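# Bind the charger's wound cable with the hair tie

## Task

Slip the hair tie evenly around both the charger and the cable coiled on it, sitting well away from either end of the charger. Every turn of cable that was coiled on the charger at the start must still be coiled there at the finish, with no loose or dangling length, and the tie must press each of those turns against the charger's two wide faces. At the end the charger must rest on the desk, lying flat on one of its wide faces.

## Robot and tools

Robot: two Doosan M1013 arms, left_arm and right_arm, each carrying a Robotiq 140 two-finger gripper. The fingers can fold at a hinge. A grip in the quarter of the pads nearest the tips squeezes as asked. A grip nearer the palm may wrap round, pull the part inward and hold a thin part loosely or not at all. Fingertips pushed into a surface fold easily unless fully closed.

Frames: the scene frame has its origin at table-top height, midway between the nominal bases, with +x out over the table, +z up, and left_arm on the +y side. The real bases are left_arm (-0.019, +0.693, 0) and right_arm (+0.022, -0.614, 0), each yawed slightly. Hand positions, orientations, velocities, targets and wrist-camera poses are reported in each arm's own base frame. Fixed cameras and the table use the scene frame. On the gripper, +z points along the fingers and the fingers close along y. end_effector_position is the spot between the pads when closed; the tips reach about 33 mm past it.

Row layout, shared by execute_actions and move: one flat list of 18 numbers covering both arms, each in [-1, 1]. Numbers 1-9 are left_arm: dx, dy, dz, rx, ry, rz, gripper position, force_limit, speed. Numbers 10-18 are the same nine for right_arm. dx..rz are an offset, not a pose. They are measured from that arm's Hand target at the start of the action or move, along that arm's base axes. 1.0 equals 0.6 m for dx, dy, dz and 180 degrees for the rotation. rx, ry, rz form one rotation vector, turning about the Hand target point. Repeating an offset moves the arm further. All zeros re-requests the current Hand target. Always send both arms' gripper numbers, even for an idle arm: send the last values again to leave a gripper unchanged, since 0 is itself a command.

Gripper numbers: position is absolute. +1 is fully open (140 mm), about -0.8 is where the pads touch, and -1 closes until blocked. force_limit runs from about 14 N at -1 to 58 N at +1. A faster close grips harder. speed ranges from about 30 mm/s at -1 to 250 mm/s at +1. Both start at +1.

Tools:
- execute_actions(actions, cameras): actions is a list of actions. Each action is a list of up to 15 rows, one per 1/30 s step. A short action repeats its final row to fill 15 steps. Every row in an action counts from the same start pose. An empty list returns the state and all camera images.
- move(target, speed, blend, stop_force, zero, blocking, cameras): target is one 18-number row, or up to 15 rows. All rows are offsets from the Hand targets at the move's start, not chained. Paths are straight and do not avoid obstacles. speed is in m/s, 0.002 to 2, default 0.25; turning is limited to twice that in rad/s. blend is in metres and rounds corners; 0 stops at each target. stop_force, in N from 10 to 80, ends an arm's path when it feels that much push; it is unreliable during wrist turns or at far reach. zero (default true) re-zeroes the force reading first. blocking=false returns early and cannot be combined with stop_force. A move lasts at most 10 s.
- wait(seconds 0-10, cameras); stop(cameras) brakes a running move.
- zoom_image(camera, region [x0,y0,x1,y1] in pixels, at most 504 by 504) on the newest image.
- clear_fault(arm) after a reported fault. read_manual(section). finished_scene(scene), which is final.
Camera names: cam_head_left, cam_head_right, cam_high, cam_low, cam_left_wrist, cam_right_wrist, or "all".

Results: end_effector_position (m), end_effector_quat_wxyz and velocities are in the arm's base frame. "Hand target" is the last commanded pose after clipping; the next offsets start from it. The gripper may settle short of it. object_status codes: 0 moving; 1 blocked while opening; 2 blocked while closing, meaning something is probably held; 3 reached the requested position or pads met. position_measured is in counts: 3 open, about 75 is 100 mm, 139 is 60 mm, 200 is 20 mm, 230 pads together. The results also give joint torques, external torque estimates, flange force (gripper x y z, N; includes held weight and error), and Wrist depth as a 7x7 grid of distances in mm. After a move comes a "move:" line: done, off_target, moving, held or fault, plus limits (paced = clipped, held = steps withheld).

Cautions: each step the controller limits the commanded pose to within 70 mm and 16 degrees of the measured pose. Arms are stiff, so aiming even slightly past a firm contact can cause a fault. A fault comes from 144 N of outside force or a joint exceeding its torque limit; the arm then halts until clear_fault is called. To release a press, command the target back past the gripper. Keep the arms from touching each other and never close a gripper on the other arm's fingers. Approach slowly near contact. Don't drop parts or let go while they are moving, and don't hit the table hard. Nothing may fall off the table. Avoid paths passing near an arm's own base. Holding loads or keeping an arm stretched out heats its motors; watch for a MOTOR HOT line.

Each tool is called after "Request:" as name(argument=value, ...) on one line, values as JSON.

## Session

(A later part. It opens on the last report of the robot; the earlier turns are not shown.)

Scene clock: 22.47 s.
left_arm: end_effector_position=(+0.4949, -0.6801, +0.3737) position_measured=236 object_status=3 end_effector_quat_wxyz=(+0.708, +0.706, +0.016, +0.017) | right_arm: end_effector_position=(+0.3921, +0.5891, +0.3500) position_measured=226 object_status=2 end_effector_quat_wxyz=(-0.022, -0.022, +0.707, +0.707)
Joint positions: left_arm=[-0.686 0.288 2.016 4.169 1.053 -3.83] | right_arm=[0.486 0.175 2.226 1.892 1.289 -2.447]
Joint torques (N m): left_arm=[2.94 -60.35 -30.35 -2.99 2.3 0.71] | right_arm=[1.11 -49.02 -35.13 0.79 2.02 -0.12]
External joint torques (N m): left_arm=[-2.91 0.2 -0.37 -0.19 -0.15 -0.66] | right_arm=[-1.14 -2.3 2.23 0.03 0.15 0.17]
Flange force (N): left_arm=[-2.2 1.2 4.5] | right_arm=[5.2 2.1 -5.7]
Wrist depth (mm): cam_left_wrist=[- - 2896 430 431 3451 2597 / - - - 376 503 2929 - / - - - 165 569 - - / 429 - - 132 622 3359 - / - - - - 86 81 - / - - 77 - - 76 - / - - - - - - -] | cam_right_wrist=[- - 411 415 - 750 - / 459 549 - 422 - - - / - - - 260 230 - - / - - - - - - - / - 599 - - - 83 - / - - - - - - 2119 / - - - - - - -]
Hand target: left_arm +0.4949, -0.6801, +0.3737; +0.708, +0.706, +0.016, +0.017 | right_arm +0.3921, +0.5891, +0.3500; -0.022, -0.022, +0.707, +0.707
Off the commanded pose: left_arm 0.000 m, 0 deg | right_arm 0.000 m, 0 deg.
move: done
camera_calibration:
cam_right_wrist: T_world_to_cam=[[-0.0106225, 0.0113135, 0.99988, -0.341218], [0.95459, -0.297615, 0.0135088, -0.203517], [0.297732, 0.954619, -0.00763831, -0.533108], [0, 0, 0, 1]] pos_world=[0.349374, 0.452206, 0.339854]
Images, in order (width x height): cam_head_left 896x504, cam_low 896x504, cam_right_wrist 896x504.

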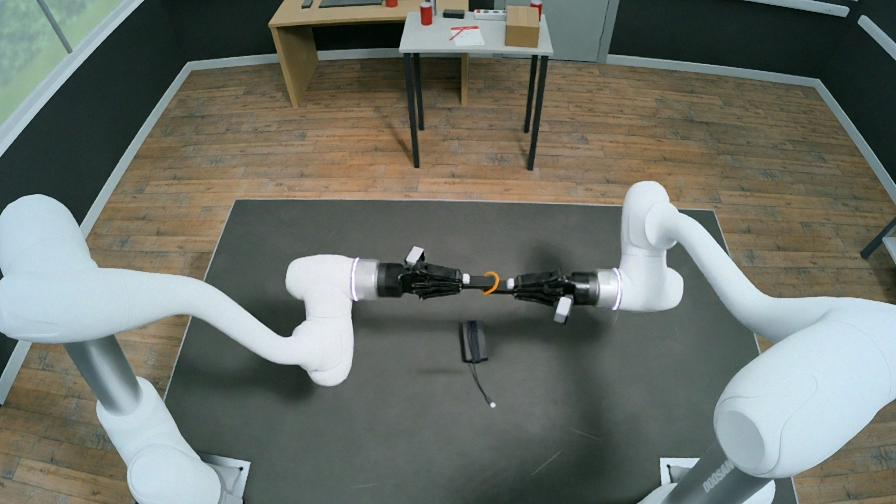

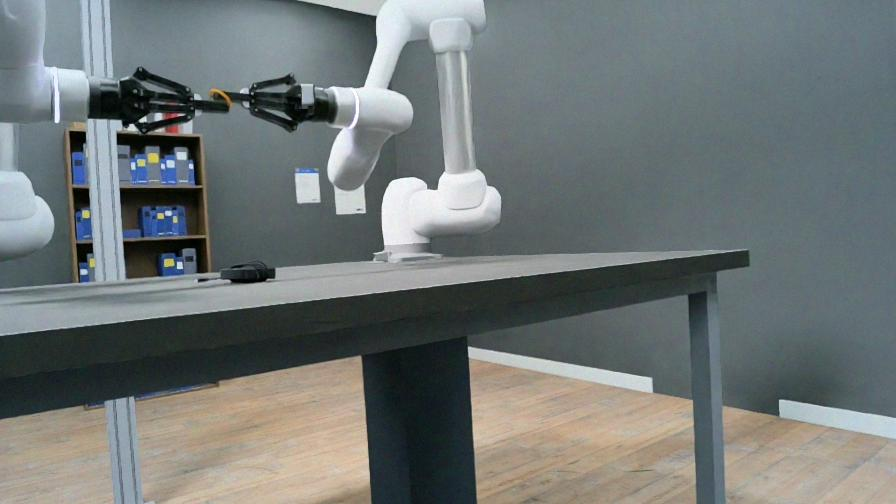

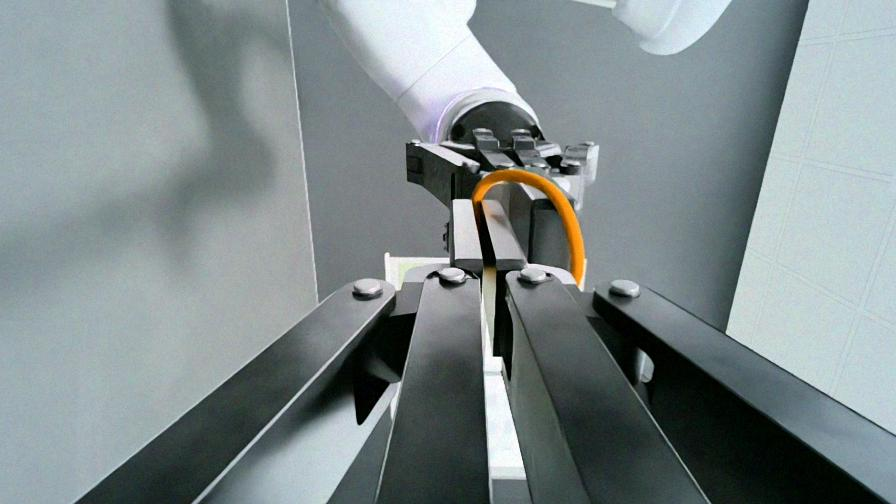

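Request:
move(target=[[-0.0025,0.09,0,0,0,0,-1,1,1,0,0,0,0,0,0,-1,-0.5,-1],[0.0058,0.09,-0.003,0,0,0,-1,1,1,0,0,0,0,0,0,-1,-0.5,-1],[0.0095,-0.0083,-0.003,0,0,0,-1,1,1,0,0,0,0,0,0,-1,-0.5,-1]], speed=0.06, cameras=["cam_right_wrist","cam_low","cam_head_left"])

Request:
zoom_image(camera="cam_low", region=[170, 70, 290, 130])

Request:
zoom_image(camera="cam_head_left", region=[420, 240, 540, 310])

Request:
zoom_image(camera="cam_right_wrist", region=[400, 100, 650, 300])

Scene clock: 25.90 s.
left_arm: end_effector_position=(+0.5006, -0.6851, +0.3719) position_measured=236 object_status=3 end_effector_quat_wxyz=(+0.708, +0.706, +0.016, +0.017) | right_arm: end_effector_position=(+0.3921, +0.5891, +0.3500) position_measured=226 object_status=2 end_effector_quat_wxyz=(-0.022, -0.022, +0.707, +0.707)
Joint positions: left_arm=[-0.686 0.3 2.003 4.169 1.053 -3.831] | right_arm=[0.486 0.175 2.226 1.892 1.289 -2.447]
Joint torques (N m): left_arm=[2.36 -61.63 -29.89 -2.86 2.32 0.71] | right_arm=[1.35 -48.94 -35.14 0.75 2.05 -0.12]
External joint torques (N m): left_arm=[-2.4 0.27 -0.93 -0.32 -0.17 -0.67] | right_arm=[-1.36 -2.36 2.12 0.06 0.11 0.16]
Flange force (N): left_arm=[-0.9 1.4 4.6] | right_arm=[4.9 2.3 -6.0]
Wrist depth (mm): cam_left_wrist=[457 - 3359 418 414 - - / 461 - 3451 412 514 - - / 452 589 230 197 574 - - / 421 - - 132 118 3272 - / - - - - 86 86 2446 / - - 77 - - 75 - / - - - - - - -] | cam_right_wrist=[- - 403 410 2231 858 2050 / - - - 425 - - 2084 / - - - 247 216 2335 2084 / 381 - - - 144 - 2119 / 428 - - - - - - / 417 - - - - - - / - - - - - - -]
Hand target: left_arm +0.5006, -0.6851, +0.3719; +0.708, +0.706, +0.016, +0.017 | right_arm +0.3921, +0.5891, +0.3500; -0.022, -0.022, +0.707, +0.707
Off the commanded pose: left_arm 0.000 m, 0 deg | right_arm 0.000 m, 0 deg.
move: done
camera_calibration:
cam_right_wrist: T_world_to_cam=[[-0.0106225, 0.0113135, 0.99988, -0.341218], [0.95459, -0.297615, 0.0135088, -0.203517], [0.297732, 0.954619, -0.00763831, -0.533108], [0, 0, 0, 1]] pos_world=[0.349374, 0.452206, 0.339854]
Images, in order (width x height): cam_head_left 896x504, cam_low 896x504, cam_right_wrist 896x504.

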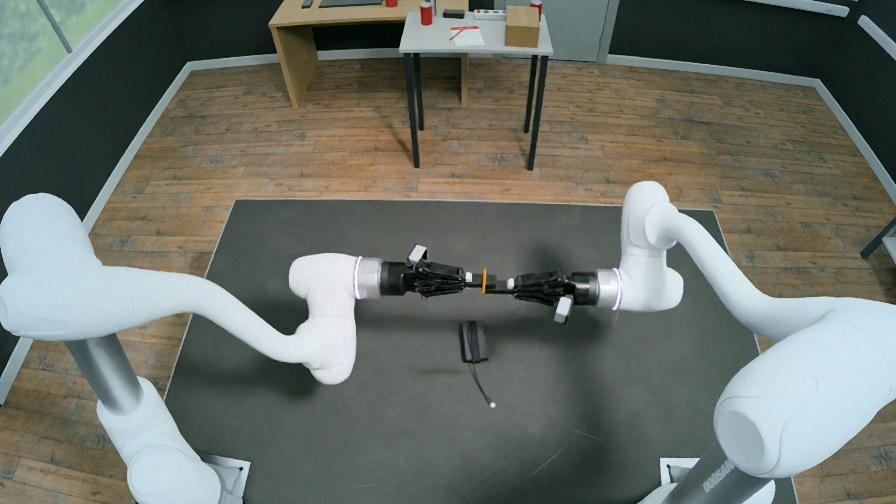

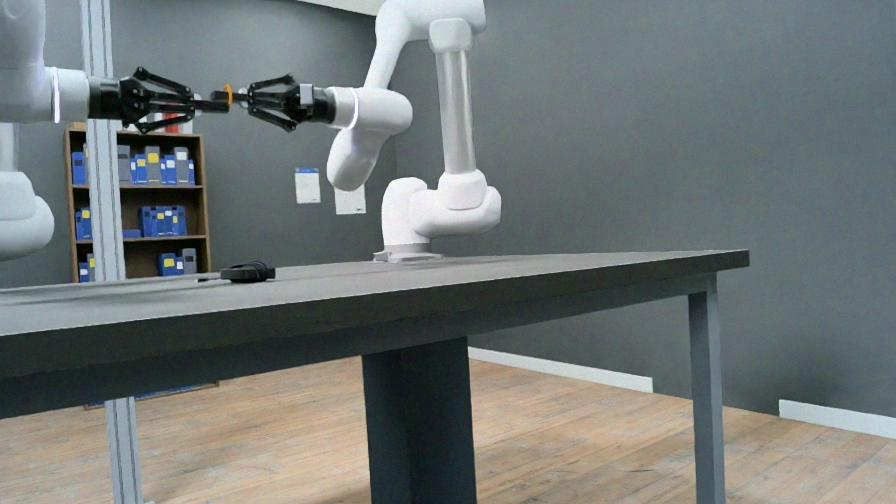

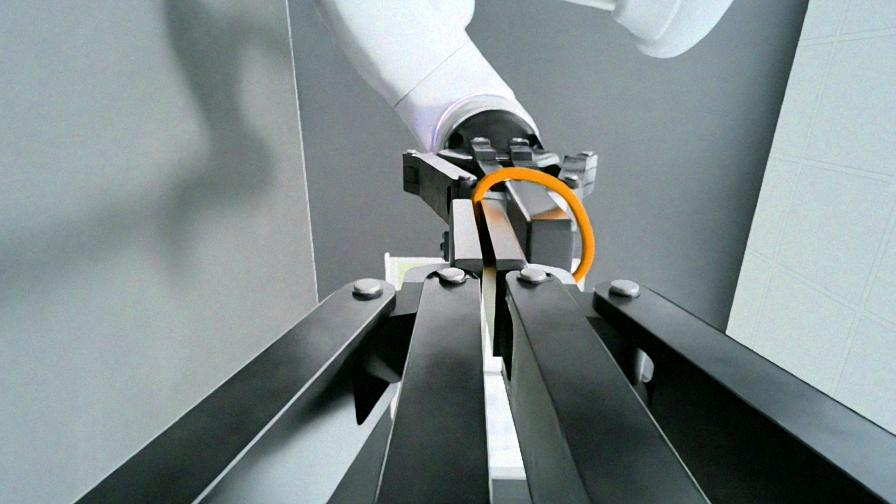

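Scaled by 4.200 from the camera's 896x504 image, which has a finer 1280x720 frame.

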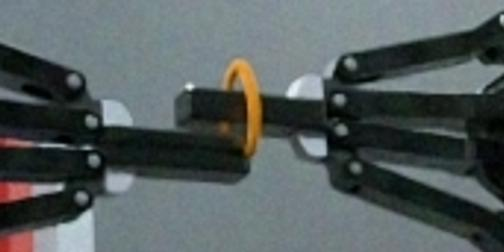

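Scaled by 4.200 from the camera's 896x504 image, which has a finer 1280x720 frame.

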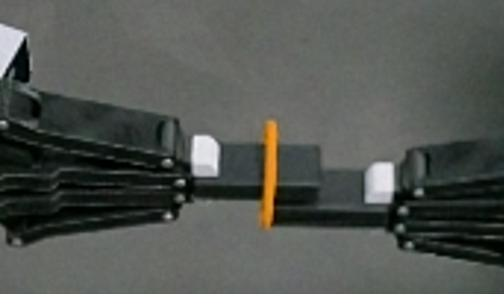

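Scaled by 2.016 from the camera's 896x504 image, which has a finer 1280x720 frame.

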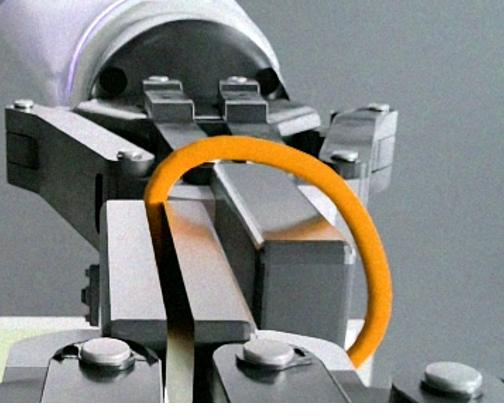

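Request:
move(target=[[0,0.01,0.019,0,0,0,-0.563,1,-1,0,0,0,0,0,0,-1,-0.5,-1]], speed=0.015)

Request:
move(target=[[0,0,0,0,0,0,-0.563,1,-1,0,0,0,0,0,0,-0.69,-1,-1]], speed=0.05)

Request:
move(target=[[0,0,0,0,0,0,-0.563,1,-1,0,-0.2,0,0,0,0,-0.69,-1,-1]], speed=0.12, cameras=["cam_left_wrist","cam_low"])

Request:
zoom_image(camera="cam_low", region=[170, 70, 290, 130])

Scene clock: 27.47 s.
left_arm: end_effector_position=(+0.5006, -0.6791, +0.3833) position_measured=200 object_status=3 end_effector_quat_wxyz=(+0.708, +0.706, +0.016, +0.017) | right_arm: end_effector_position=(+0.3921, +0.5891, +0.3500) position_measured=226 object_status=2 end_effector_quat_wxyz=(-0.022, -0.022, +0.707, +0.707)
Joint positions: left_arm=[-0.679 0.282 2.001 4.186 1.048 -3.853] | right_arm=[0.486 0.175 2.226 1.892 1.29 -2.447]
Joint torques (N m): left_arm=[1.59 -62.15 -32.31 -3.42 2.78 0.64] | right_arm=[1.46 -47.75 -33.88 0.29 1.5 -0.12]
External joint torques (N m): left_arm=[-1.71 2.01 1.04 0.22 -0.68 -0.59] | right_arm=[-1.43 -3.67 0.97 0.52 0.67 0.16]
Flange force (N): left_arm=[-0.9 -1.1 2.9] | right_arm=[4.8 4.4 -6.0]
Wrist depth (mm): cam_left_wrist=[465 - 2470 428 431 2999 2964 / - - - 434 516 - - / 464 - 221 233 573 3451 - / - - 151 111 116 2597 - / 453 - - - 86 82 - / - - - - 66 - 2065 / - - - - - - -] | cam_right_wrist=[- - 417 415 - 769 2251 / - 693 - 428 - - - / 404 - 3454 285 241 - - / 432 539 - - 163 2496 - / - 499 - - - 83 - / - - - - - - - / - - - - - - -]
Hand target: left_arm +0.5006, -0.6791, +0.3833; +0.708, +0.706, +0.016, +0.017 | right_arm +0.3921, +0.5891, +0.3500; -0.022, -0.022, +0.707, +0.707
Off the commanded pose: left_arm 0.000 m, 0 deg | right_arm 0.000 m, 0 deg.
move: done

Scene clock: 27.97 s.
left_arm: end_effector_position=(+0.5006, -0.6791, +0.3834) position_measured=200 object_status=3 end_effector_quat_wxyz=(+0.708, +0.706, +0.016, +0.017) | right_arm: end_effector_position=(+0.3921, +0.5891, +0.3500) position_measured=215 object_status=0 end_effector_quat_wxyz=(-0.022, -0.022, +0.707, +0.707)
Joint positions: left_arm=[-0.678 0.282 2.001 4.186 1.048 -3.853] | right_arm=[0.486 0.175 2.226 1.892 1.29 -2.447]
Joint torques (N m): left_arm=[1.62 -60.59 -30.96 -2.97 2.27 0.73] | right_arm=[1.33 -48.92 -35.09 0.76 2.05 -0.14]
External joint torques (N m): left_arm=[-1.62 0.52 -0.22 -0.22 -0.17 -0.68] | right_arm=[-1.3 -2.43 2.23 0.05 0.11 0.19]
Flange force (N): left_arm=[-0.7 0.8 3.0] | right_arm=[5.2 2.3 -6.0]
Wrist depth (mm): cam_left_wrist=[561 - 3230 431 - - 2545 / - - - 434 513 3760 - / - 807 233 235 575 - - / - - 152 110 596 - - / 460 - - - 86 81 - / - - - - 66 - 2172 / - - - - - - -] | cam_right_wrist=[412 - 420 418 - 819 - / 409 - - 427 - 2966 2521 / 401 - - 274 206 2379 - / 403 - - 125 154 2802 - / - - - - - 85 - / 396 - - - - - - / - - - - - - -]
Hand target: left_arm +0.5006, -0.6791, +0.3833; +0.708, +0.706, +0.016, +0.017 | right_arm +0.3921, +0.5891, +0.3500; -0.022, -0.022, +0.707, +0.707
Off the commanded pose: left_arm 0.000 m, 0 deg | right_arm 0.000 m, 0 deg.
move: done

Scene clock: 29.37 s.
left_arm: end_effector_position=(+0.5006, -0.6791, +0.3834) position_measured=200 object_status=3 end_effector_quat_wxyz=(+0.708, +0.706, +0.016, +0.017) | right_arm: end_effector_position=(+0.3921, +0.4691, +0.3500) position_measured=215 object_status=3 end_effector_quat_wxyz=(-0.022, -0.022, +0.707, +0.707)
Joint positions: left_arm=[-0.678 0.282 2.001 4.186 1.048 -3.853] | right_arm=[0.241 0.103 2.315 1.706 1.452 -2.426]
Joint torques (N m): left_arm=[1.93 -60.46 -31.05 -3 2.29 0.69] | right_arm=[1.36 -40.68 -33.99 1.34 1.99 -0.14]
External joint torques (N m): left_arm=[-1.86 0.34 -0.28 -0.2 -0.19 -0.64] | right_arm=[-1.33 -2.12 2.04 0.11 0.14 0.19]
Flange force (N): left_arm=[-1.1 1.0 3.2] | right_arm=[5.8 2.3 -4.7]
Wrist depth (mm): cam_left_wrist=[523 831 3705 542 530 3451 - / - - - 552 593 - - / - - 3451 317 636 - - / 447 - 3405 111 144 3876 - / - - - - 86 81 - / - - - - 66 - - / - - - - - - -] | cam_right_wrist=[- - - 524 948 962 2212 / 429 - - 531 - - - / 391 664 - 332 336 - - / 389 - 2472 124 2966 - - / - - - - - 84 - / - - - - - - - / - - - - - - -]
Hand target: left_arm +0.5006, -0.6791, +0.3833; +0.708, +0.706, +0.016, +0.017 | right_arm +0.3921, +0.4691, +0.3500; -0.022, -0.022, +0.707, +0.707
Off the commanded pose: left_arm 0.000 m, 0 deg | right_arm 0.000 m, 0 deg.
move: done
camera_calibration:
cam_left_wrist: T_world_to_cam=[[0.00665073, 0.015728, 0.999854, -0.365731], [-0.951048, 0.309041, 0.00146479, 0.688721], [-0.308973, -0.950919, 0.0170134, -0.359084], [0, 0, 0, 1]] pos_world=[0.546491, -0.54855, 0.370779]
Images, in order (width x height): cam_low 896x504, cam_left_wrist 896x504.

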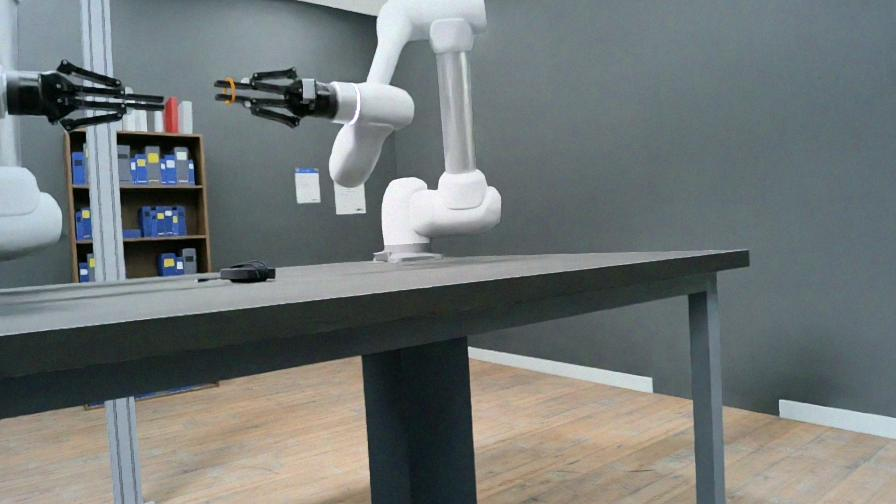

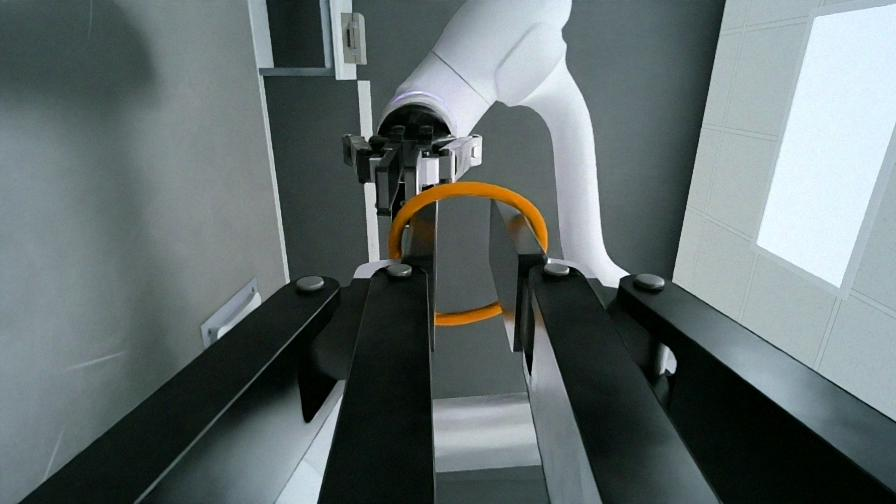

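Scaled by 4.200 from the camera's 896x504 image, which has a finer 1280x720 frame.

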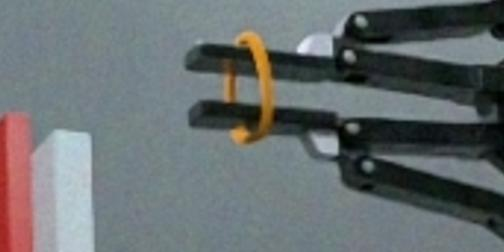

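Request:
move(target=[[-0.0387,0.618,0.05,0.023,-0.4995,0,-0.42,1,-1,-0.0185,0.2557,-0.2167,-0.499,-0.031,0,0,-1,1]], speed=0.35, cameras=["cam_right_wrist","cam_left_wrist"])

Request:
zoom_image(camera="cam_right_wrist", region=[350, 50, 650, 400])

Scene clock: 32.90 s.
left_arm: end_effector_position=(+0.4773, -0.3083, +0.4134) position_measured=182 object_status=3 end_effector_quat_wxyz=(+0.489, +0.510, -0.489, +0.511) | right_arm: end_effector_position=(+0.3810, +0.6225, +0.2201) position_measured=129 object_status=3 end_effector_quat_wxyz=(+0.000, -0.031, +1.000, +0.000)
Joint positions: left_arm=[-0.023 0.054 2.213 4.67 1.52 -2.444] | right_arm=[0.974 0.332 1.578 0 1.232 -0.658]
Joint torques (N m): left_arm=[2.09 -36.91 -29.42 -2.01 1.95 0.63] | right_arm=[1.31 -70.08 -42.58 4.07 -0.04 -0.18]
External joint torques (N m): left_arm=[-2.2 1.77 -0.3 -0.27 -0.17 -0.63] | right_arm=[-1.42 -4.12 2.47 0.08 0.06 0.18]
Flange force (N): left_arm=[-0.6 -3.0 5.3] | right_arm=[5.2 -10.4 0.5]
Wrist depth (mm): cam_left_wrist=[3548 3451 3272 434 375 802 3272 / 3499 3760 3035 464 3760 869 3548 / - - 3451 476 1120 944 - / 3760 6460 - 479 139 1004 3817 / 3072 - 92 - 86 85 3405 / - - 66 - - - - / - - - - - - -] | cam_right_wrist=[325 325 - 317 318 317 317 / 336 334 335 336 337 333 334 / - 353 350 344 349 356 360 / - - 118 372 138 364 368 / - - 118 382 - 91 - / - - - - - - - / - - - - 441 - -]
Hand target: left_arm +0.4774, -0.3083, +0.4133; +0.489, +0.510, -0.489, +0.511 | right_arm +0.3810, +0.6225, +0.2200; +0.000, -0.031, +1.000, +0.000
Off the commanded pose: left_arm 0.000 m, 0 deg | right_arm 0.000 m, 0 deg.
move: done
camera_calibration:
cam_left_wrist: T_world_to_cam=[[-0.999507, -0.030544, 0.0072108, 0.474936], [-0.0175082, 0.351998, -0.935837, 0.50704], [0.0260461, -0.935502, -0.352359, -0.016713], [0, 0, 0, 1]] pos_world=[0.484015, -0.179606, 0.465193]
cam_right_wrist: T_world_to_cam=[[-0.0718271, 0.997347, -0.0118128, -0.579484], [0.931646, 0.0713155, 0.356301, -0.477575], [0.356198, 0.0145867, -0.934297, 0.204166], [0, 0, 0, 1]] pos_world=[0.330585, 0.609027, 0.354066]
Images, in order (width x height): cam_left_wrist 896x504, cam_right_wrist 896x504.

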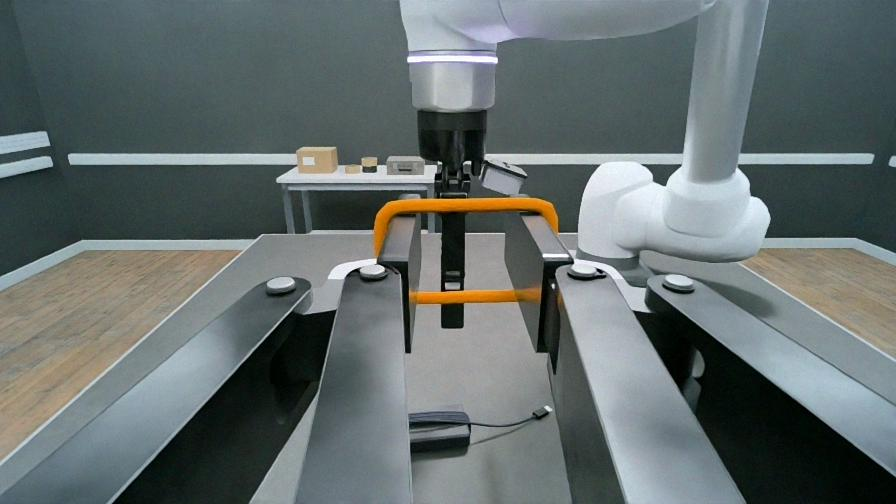

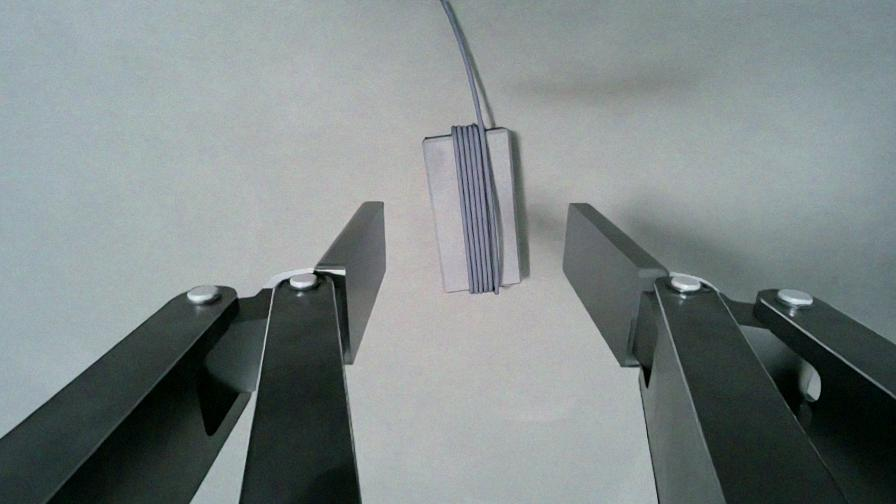

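Scaled by 1.440 from the camera's 896x504 image, which has a finer 1280x720 frame.

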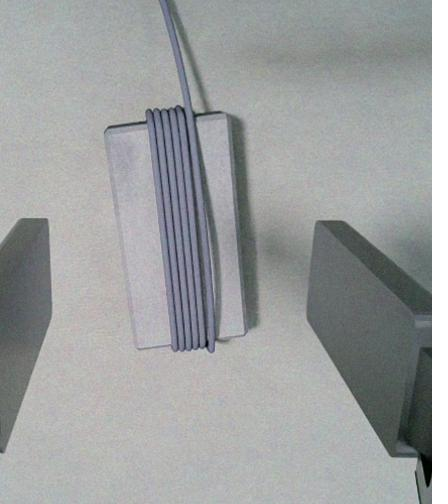

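Request:
move(target=[[0,0,0,0,0,0,-0.42,1,-1,-0.0017,0.005,-0.2,0,0,0.0428,0,-1,1]], speed=0.25, cameras=["cam_right_wrist"])

Scene clock: 34.63 s.
left_arm: end_effector_position=(+0.4774, -0.3083, +0.4133) position_measured=182 object_status=3 end_effector_quat_wxyz=(+0.489, +0.510, -0.489, +0.511) | right_arm: end_effector_position=(+0.3800, +0.6255, +0.1001) position_measured=129 object_status=3 end_effector_quat_wxyz=(+0.000, -0.098, +0.995, +0.000)
Joint positions: left_arm=[-0.023 0.054 2.213 4.67 1.52 -2.444] | right_arm=[0.978 0.417 1.692 0 1.033 -0.789]
Joint torques (N m): left_arm=[1.66 -36.79 -29.39 -2.02 1.93 0.65] | right_arm=[1.46 -75.53 -38.8 3.7 -0.11 -0.2]
External joint torques (N m): left_arm=[-1.62 1.62 -0.11 -0.23 -0.15 -0.66] | right_arm=[-1.52 -3.79 2.11 0.1 0.13 0.2]
Flange force (N): left_arm=[-0.5 -2.5 4.0] | right_arm=[5.3 -8.4 -1.7]
Wrist depth (mm): cam_left_wrist=[3451 3999 - 435 445 741 4270 / 3817 4130 - 426 361 346 - / 3272 - 3548 466 395 940 5249 / 3936 4665 - 514 1095 1008 4845 / 3072 - 92 522 86 85 2768 / - - 66 561 - - - / - - - - - - -] | cam_right_wrist=[212 212 211 211 210 208 208 / 223 225 222 221 221 226 220 / 235 233 231 205 232 234 235 / 247 247 124 220 155 246 245 / 256 - 119 224 233 91 256 / - - 276 280 - - - / - - - 291 295 - -]
Hand target: left_arm +0.4774, -0.3083, +0.4133; +0.489, +0.510, -0.489, +0.511 | right_arm +0.3800, +0.6255, +0.1000; +0.000, -0.098, +0.995, +0.000
Off the commanded pose: left_arm 0.000 m, 0 deg | right_arm 0.000 m, 0 deg.
move: done
camera_calibration:
cam_right_wrist: T_world_to_cam=[[-0.204954, 0.978701, -0.011783, -0.521824], [0.913652, 0.195622, 0.356333, -0.505036], [0.351048, 0.0622661, -0.934285, 0.0644922], [0, 0, 0, 1]] pos_world=[0.331838, 0.60549, 0.234066]
Images, in order (width x height): cam_right_wrist 896x504.

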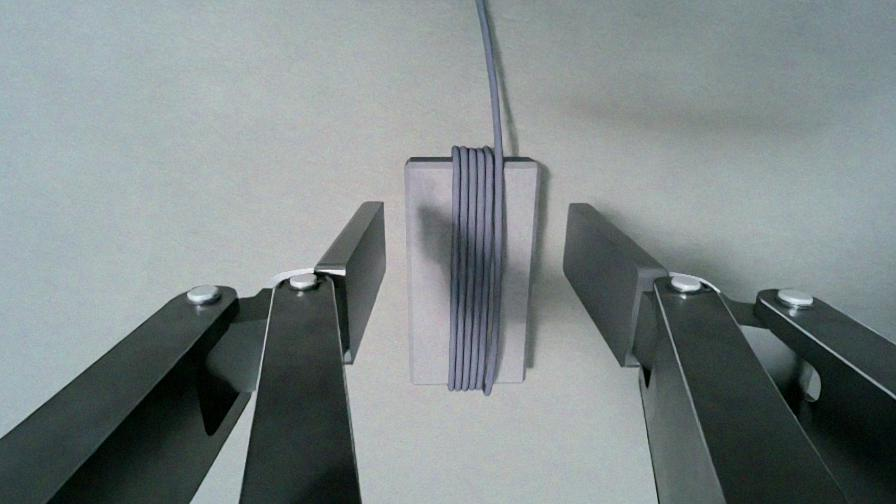

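Request:
move(target=[[0,0,0,0,0,0,-0.42,1,-1,0,0,-0.1,0,0,0,0,-0.3,-1]], speed=0.12)

Request:
move(target=[[0,0,0,0,0,0,-0.42,1,-1,0,0,0,0,0,0,-1,-0.3,-1]])

Request:
wait(seconds=0.5, cameras=["cam_right_wrist","cam_low"])

Request:
zoom_image(camera="cam_low", region=[150, 230, 330, 310])

Scene clock: 36.00 s.
left_arm: end_effector_position=(+0.4774, -0.3083, +0.4133) position_measured=182 object_status=3 end_effector_quat_wxyz=(+0.489, +0.510, -0.489, +0.511) | right_arm: end_effector_position=(+0.3800, +0.6255, +0.0401) position_measured=129 object_status=3 end_effector_quat_wxyz=(+0.000, -0.098, +0.995, +0.000)
Joint positions: left_arm=[-0.023 0.054 2.213 4.67 1.52 -2.444] | right_arm=[0.978 0.472 1.736 0 0.935 -0.789]
Joint torques (N m): left_arm=[1.64 -36.63 -29.49 -2 1.92 0.67] | right_arm=[1.2 -78.92 -36.44 3.45 -0.21 -0.16]
External joint torques (N m): left_arm=[-1.65 1.42 -0.25 -0.27 -0.14 -0.67] | right_arm=[-1.25 -3.01 2.14 0.1 0.23 0.16]
Flange force (N): left_arm=[-0.1 -2.4 4.1] | right_arm=[4.6 -7.2 -1.9]
Wrist depth (mm): cam_left_wrist=[3817 - - 6298 533 739 - / - - - 459 408 818 - / 4199 5998 4581 447 377 382 4063 / 3548 3999 - 501 368 984 3999 / 3272 - 92 539 86 86 3189 / - - 66 565 - - - / - - - - - - -] | cam_right_wrist=[157 158 158 155 157 157 157 / 165 165 165 166 165 164 166 / 176 174 174 170 171 173 173 / 184 184 146 147 155 181 182 / 192 - 119 - 136 91 - / - - 206 - 209 - - / - - - 223 222 - -]
Hand target: left_arm +0.4774, -0.3083, +0.4133; +0.489, +0.510, -0.489, +0.511 | right_arm +0.3800, +0.6255, +0.0400; +0.000, -0.098, +0.995, +0.000
Off the commanded pose: left_arm 0.000 m, 0 deg | right_arm 0.000 m, 0 deg.
move: done

Scene clock: 36.50 s.
left_arm: end_effector_position=(+0.4774, -0.3083, +0.4133) position_measured=182 object_status=3 end_effector_quat_wxyz=(+0.489, +0.510, -0.489, +0.511) | right_arm: end_effector_position=(+0.3800, +0.6255, +0.0400) position_measured=137 object_status=0 end_effector_quat_wxyz=(+0.000, -0.098, +0.995, +0.000)
Joint positions: left_arm=[-0.023 0.054 2.213 4.67 1.52 -2.444] | right_arm=[0.978 0.472 1.736 0 0.935 -0.789]
Joint torques (N m): left_arm=[1.64 -36.82 -29.4 -2.03 1.91 0.66] | right_arm=[0.94 -78.17 -35.97 3.34 -0.08 -0.18]
External joint torques (N m): left_arm=[-1.71 1.58 -0.38 -0.25 -0.12 -0.66] | right_arm=[-0.95 -3.8 1.81 0.2 0.11 0.18]
Flange force (N): left_arm=[-0.2 -2.9 4.2] | right_arm=[5.2 -7.2 -2.7]
Wrist depth (mm): cam_left_wrist=[3230 4845 3499 - 569 752 - / - 3451 - 458 441 818 3315 / 3999 3876 3999 428 377 872 - / 3999 4130 1340 495 368 965 3817 / 3072 - 92 536 86 85 2929 / - - 66 577 - - - / - - - - - - -] | cam_right_wrist=[158 158 157 157 157 157 157 / 166 165 165 165 164 164 166 / 176 174 173 169 171 173 174 / 184 184 180 - 153 181 183 / 192 - - 154 113 89 - / - - - 167 209 - - / - - - 224 222 - -]
Hand target: left_arm +0.4774, -0.3083, +0.4133; +0.489, +0.510, -0.489, +0.511 | right_arm +0.3800, +0.6255, +0.0400; +0.000, -0.098, +0.995, +0.000
Off the commanded pose: left_arm 0.000 m, 0 deg | right_arm 0.000 m, 0 deg.
move: done

Scene clock: 37.00 s.
left_arm: end_effector_position=(+0.4774, -0.3083, +0.4133) position_measured=182 object_status=3 end_effector_quat_wxyz=(+0.489, +0.510, -0.489, +0.511) | right_arm: end_effector_position=(+0.3800, +0.6255, +0.0400) position_measured=137 object_status=2 end_effector_quat_wxyz=(+0.000, -0.098, +0.995, +0.000)
Joint positions: left_arm=[-0.023 0.054 2.213 4.67 1.52 -2.444] | right_arm=[0.978 0.472 1.736 0 0.935 -0.789]
Joint torques (N m): left_arm=[1.98 -36.88 -29.57 -1.99 1.93 0.6] | right_arm=[0.83 -78.06 -36.07 3.31 -0.04 -0.16]
External joint torques (N m): left_arm=[-1.9 1.6 0.03 -0.26 -0.15 -0.61] | right_arm=[-0.8 -4.18 1.65 0.25 0.06 0.16]
Flange force (N): left_arm=[-0.8 -2.2 4.6] | right_arm=[5.5 -7.2 -3.1]
Wrist depth (mm): cam_left_wrist=[- 4344 - - 543 741 3651 / 3189 3651 3149 458 408 815 3599 / 4420 3999 3760 439 377 863 - / 4063 4130 - 501 139 996 3936 / - - 92 539 86 86 2831 / - - 66 560 - - - / - - - - - - -] | cam_right_wrist=[158 158 157 157 157 157 157 / 166 165 166 165 164 165 166 / 176 174 174 170 173 173 174 / 184 184 180 147 128 181 182 / 193 - - 159 128 89 - / - - - 164 203 - - / - - - 179 222 - -]
Hand target: left_arm +0.4774, -0.3083, +0.4133; +0.489, +0.510, -0.489, +0.511 | right_arm +0.3800, +0.6255, +0.0400; +0.000, -0.098, +0.995, +0.000
Tool commands: left_gripper/position=-0.42 left_gripper/force_limit=+1.0 left_gripper/speed=-1.0 right_gripper/position=-1.0 right_gripper/force_limit=-0.3 right_gripper/speed=-1.0
Off the commanded pose: left_arm 0.000 m, 0 deg | right_arm 0.000 m, 0 deg.
wait: 0.50 s; at rest by 0.17 s
camera_calibration:
cam_right_wrist: T_world_to_cam=[[-0.204921, 0.978706, -0.011875, -0.52253], [0.913658, 0.195625, 0.356314, -0.483621], [0.35105, 0.0621666, -0.934291, 0.00840232], [0, 0, 0, 1]] pos_world=[0.331838, 0.60549, 0.173966]
Images, in order (width x height): cam_low 896x504, cam_right_wrist 896x504.

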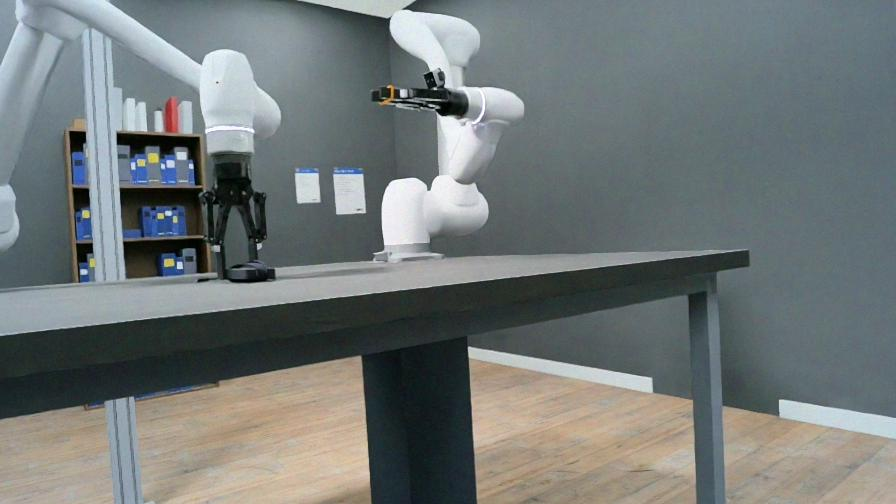

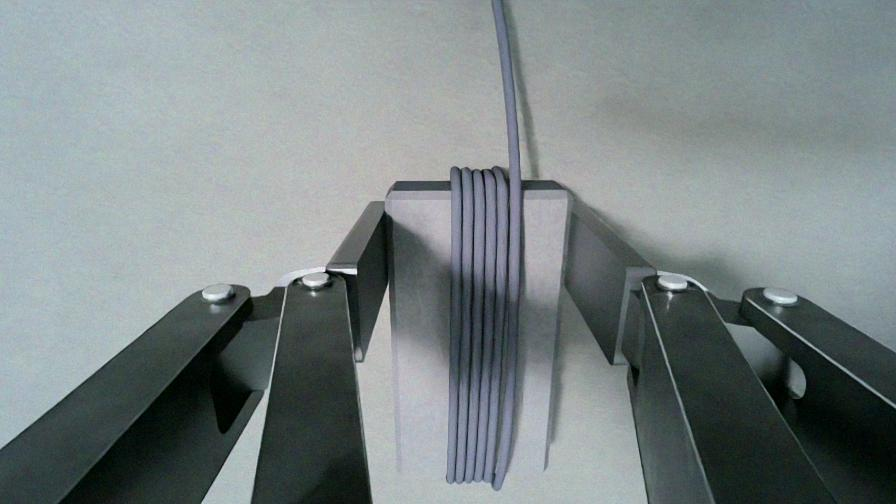

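Scaled by 2.800 from the camera's 896x504 image, which has a finer 1280x720 frame.

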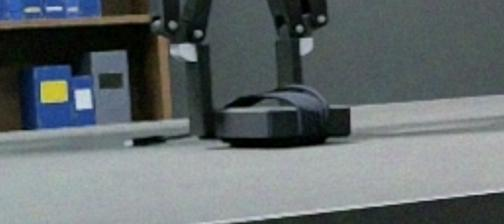

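Request:
move(target=[[0,0,0,0,0,0,-0.42,1,-1,0,0,0.1,0,0,0,-1,-0.3,-1],[0,0,0,0,0,0,-0.42,1,-1,0.02,-0.0525,0.549,0,0,0.457,-1,-0.3,-1]], speed=0.17, blend=[0.02,0], cameras=["cam_left_wrist","cam_low"])

Request:
move(target=[[0,0,0,0,0,0,0.06,1,-1,0,0,0,0,0,0,-1,-0.3,-1],[0.028,-0.408,-0.11,0,0,0,0.06,1,-1,0,0,0,0,0,0,-1,-0.3,-1]], speed=0.17, cameras=["cam_low","cam_left_wrist","cam_right_wrist"])

Request:
zoom_image(camera="cam_low", region=[170, 50, 410, 180])

Request:
zoom_image(camera="cam_left_wrist", region=[300, 60, 650, 320])

Scene clock: 45.43 s.
left_arm: end_effector_position=(+0.4774, -0.3083, +0.4133) position_measured=182 object_status=3 end_effector_quat_wxyz=(+0.489, +0.510, -0.489, +0.511) | right_arm: end_effector_position=(+0.3920, +0.5940, +0.3694) position_measured=137 object_status=2 end_effector_quat_wxyz=(+0.000, +0.728, -0.685, +0.000)
Joint positions: left_arm=[-0.023 0.054 2.213 4.67 1.52 -2.444] | right_arm=[0.939 0.251 1.411 0 1.479 -2.263]
Joint torques (N m): left_arm=[1.8 -36.71 -29.41 -2.02 1.93 0.68] | right_arm=[1.19 -67.77 -46.39 4.3 -0.13 -0.22]
External joint torques (N m): left_arm=[-1.87 1.5 -0.22 -0.25 -0.15 -0.69] | right_arm=[-1.26 -0.45 4.1 0.01 0.15 0.22]
Flange force (N): left_arm=[-0.2 -2.5 4.6] | right_arm=[8.3 4.4 6.2]
Wrist depth (mm): cam_left_wrist=[- - 3230 485 - 821 3760 / 3999 6460 - 530 3999 837 - / 3272 - 3405 510 3999 903 - / 3936 5141 - - 1086 1028 4420 / 3189 - 92 - 86 85 2333 / - - 66 - - - - / - - - - - - -] | cam_right_wrist=[- 448 - 472 457 - - / - 468 - 460 470 478 480 / - - - - 478 496 - / - 510 - - 147 508 - / - - - - 128 89 - / - - - - - - - / - - - - - - -]
Hand target: left_arm +0.4774, -0.3083, +0.4133; +0.489, +0.510, -0.489, +0.511 | right_arm +0.3920, +0.5940, +0.3694; +0.000, +0.728, -0.685, +0.000
Off the commanded pose: left_arm 0.000 m, 0 deg | right_arm 0.000 m, 0 deg.
move: done
camera_calibration:
cam_left_wrist: T_world_to_cam=[[-0.999506, -0.0305796, 0.00730421, 0.474886], [-0.0176081, 0.351995, -0.935836, 0.507087], [0.0260464, -0.935502, -0.352359, -0.0167134], [0, 0, 0, 1]] pos_world=[0.484015, -0.179605, 0.465192]
Images, in order (width x height): cam_low 896x504, cam_left_wrist 896x504.

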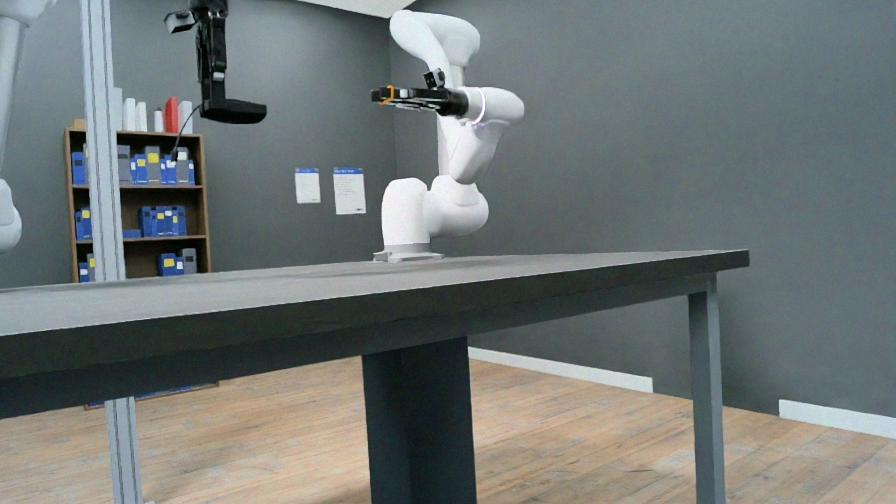

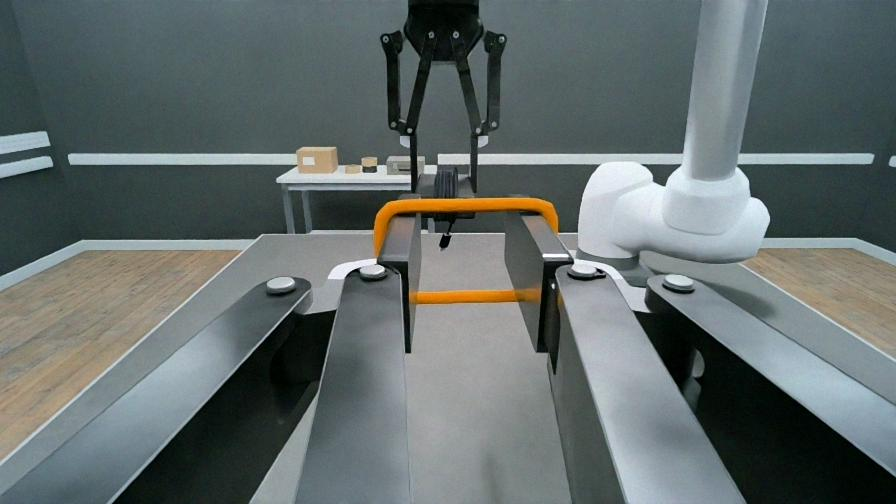

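Scene clock: 48.83 s.
left_arm: end_effector_position=(+0.4942, -0.5531, +0.3474) position_measured=122 object_status=3 end_effector_quat_wxyz=(+0.489, +0.510, -0.489, +0.511) | right_arm: end_effector_position=(+0.3920, +0.5940, +0.3694) position_measured=137 object_status=2 end_effector_quat_wxyz=(+0.000, +0.728, -0.685, +0.000)
Joint positions: left_arm=[-0.497 0.236 2.153 4.3 1.212 -2.247] | right_arm=[0.939 0.251 1.411 0 1.479 -2.263]
Joint torques (N m): left_arm=[1.99 -52.85 -26.9 -2.58 2.29 0.64] | right_arm=[1.19 -67.67 -46.4 4.29 -0.12 -0.19]
External joint torques (N m): left_arm=[-2.05 1.36 -0.35 -0.23 -0.13 -0.64] | right_arm=[-1.2 -1 3.83 0.06 0.14 0.19]
Flange force (N): left_arm=[-0.4 -0.4 4.7] | right_arm=[8.5 4.6 5.8]
Wrist depth (mm): cam_left_wrist=[- 3035 268 267 265 - 607 / - 3110 3599 3599 3651 - 658 / 4581 3760 3110 203 3651 818 692 / 4199 3999 122 394 149 800 716 / - 86 107 - - 91 - / - - - - - 66 72 / - - - 497 - - 72] | cam_right_wrist=[- 471 445 471 449 453 473 / 478 - - - - 474 - / 493 - 488 475 - - - / - - - - 125 - - / - - - - 128 89 - / - - - - - - - / - - - - - - -]
Hand target: left_arm +0.4942, -0.5531, +0.3473; +0.489, +0.510, -0.489, +0.511 | right_arm +0.3920, +0.5940, +0.3694; +0.000, +0.728, -0.685, +0.000
Off the commanded pose: left_arm 0.000 m, 0 deg | right_arm 0.000 m, 0 deg.
move: done
camera_calibration:
cam_left_wrist: T_world_to_cam=[[-0.999507, -0.030544, 0.0072108, 0.484727], [-0.0175082, 0.351998, -0.935837, 0.531738], [0.0260461, -0.935502, -0.352359, -0.269417], [0, 0, 0, 1]] pos_world=[0.500815, -0.424406, 0.399193]
cam_right_wrist: T_world_to_cam=[[-0.997394, -0.0711642, -0.0118907, 0.448987], [-0.0707243, 0.931697, 0.356284, -0.657128], [-0.0142761, 0.356197, -0.934302, 0.28246], [0, 0, 0, 1]] pos_world=[0.405374, 0.543585, 0.503366]
Images, in order (width x height): cam_low 896x504, cam_left_wrist 896x504, cam_right_wrist 896x504.

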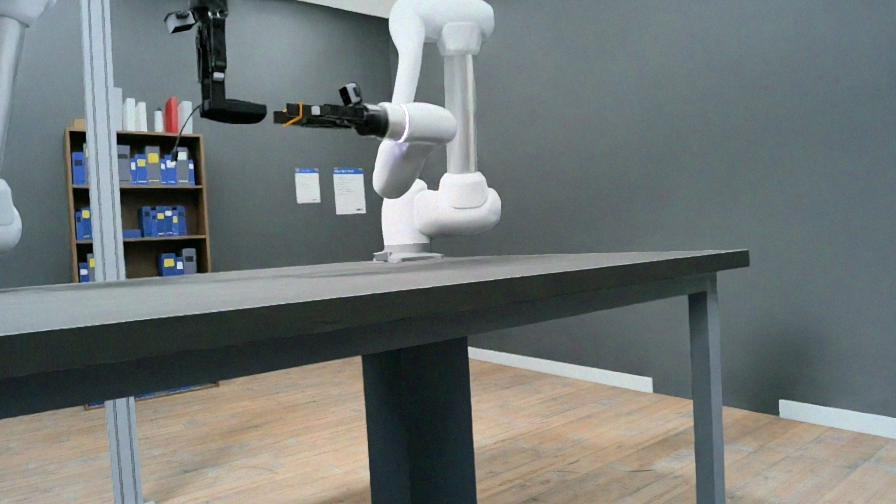

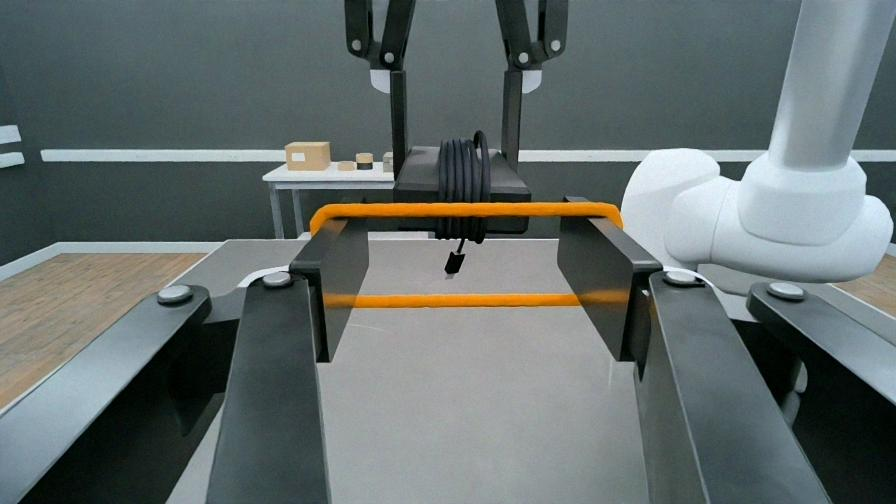

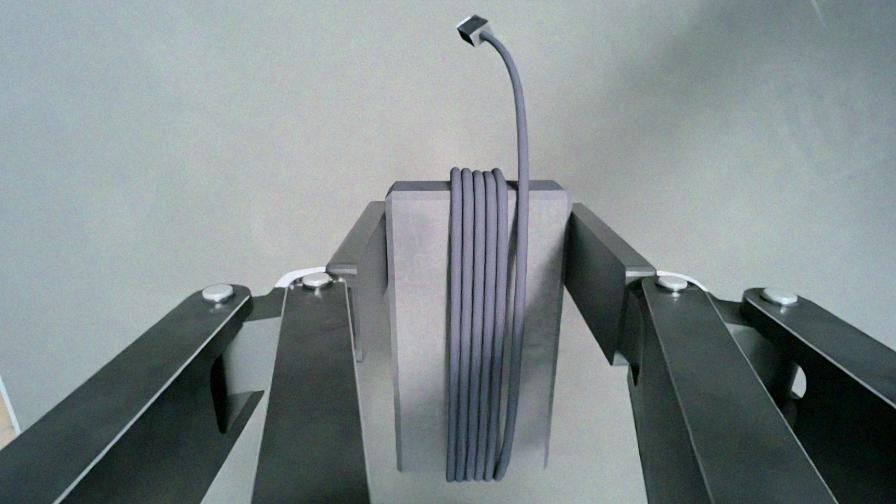

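Scaled by 2.100 from the camera's 896x504 image, which has a finer 1280x720 frame.

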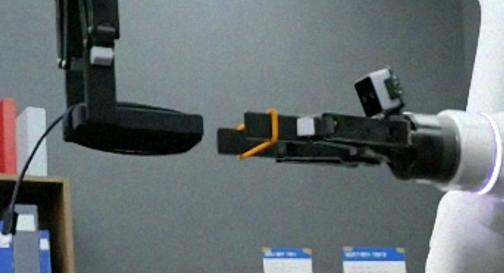

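Scaled by 1.440 from the camera's 896x504 image, which has a finer 1280x720 frame.

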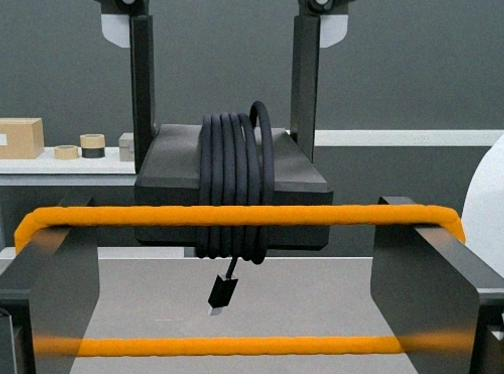

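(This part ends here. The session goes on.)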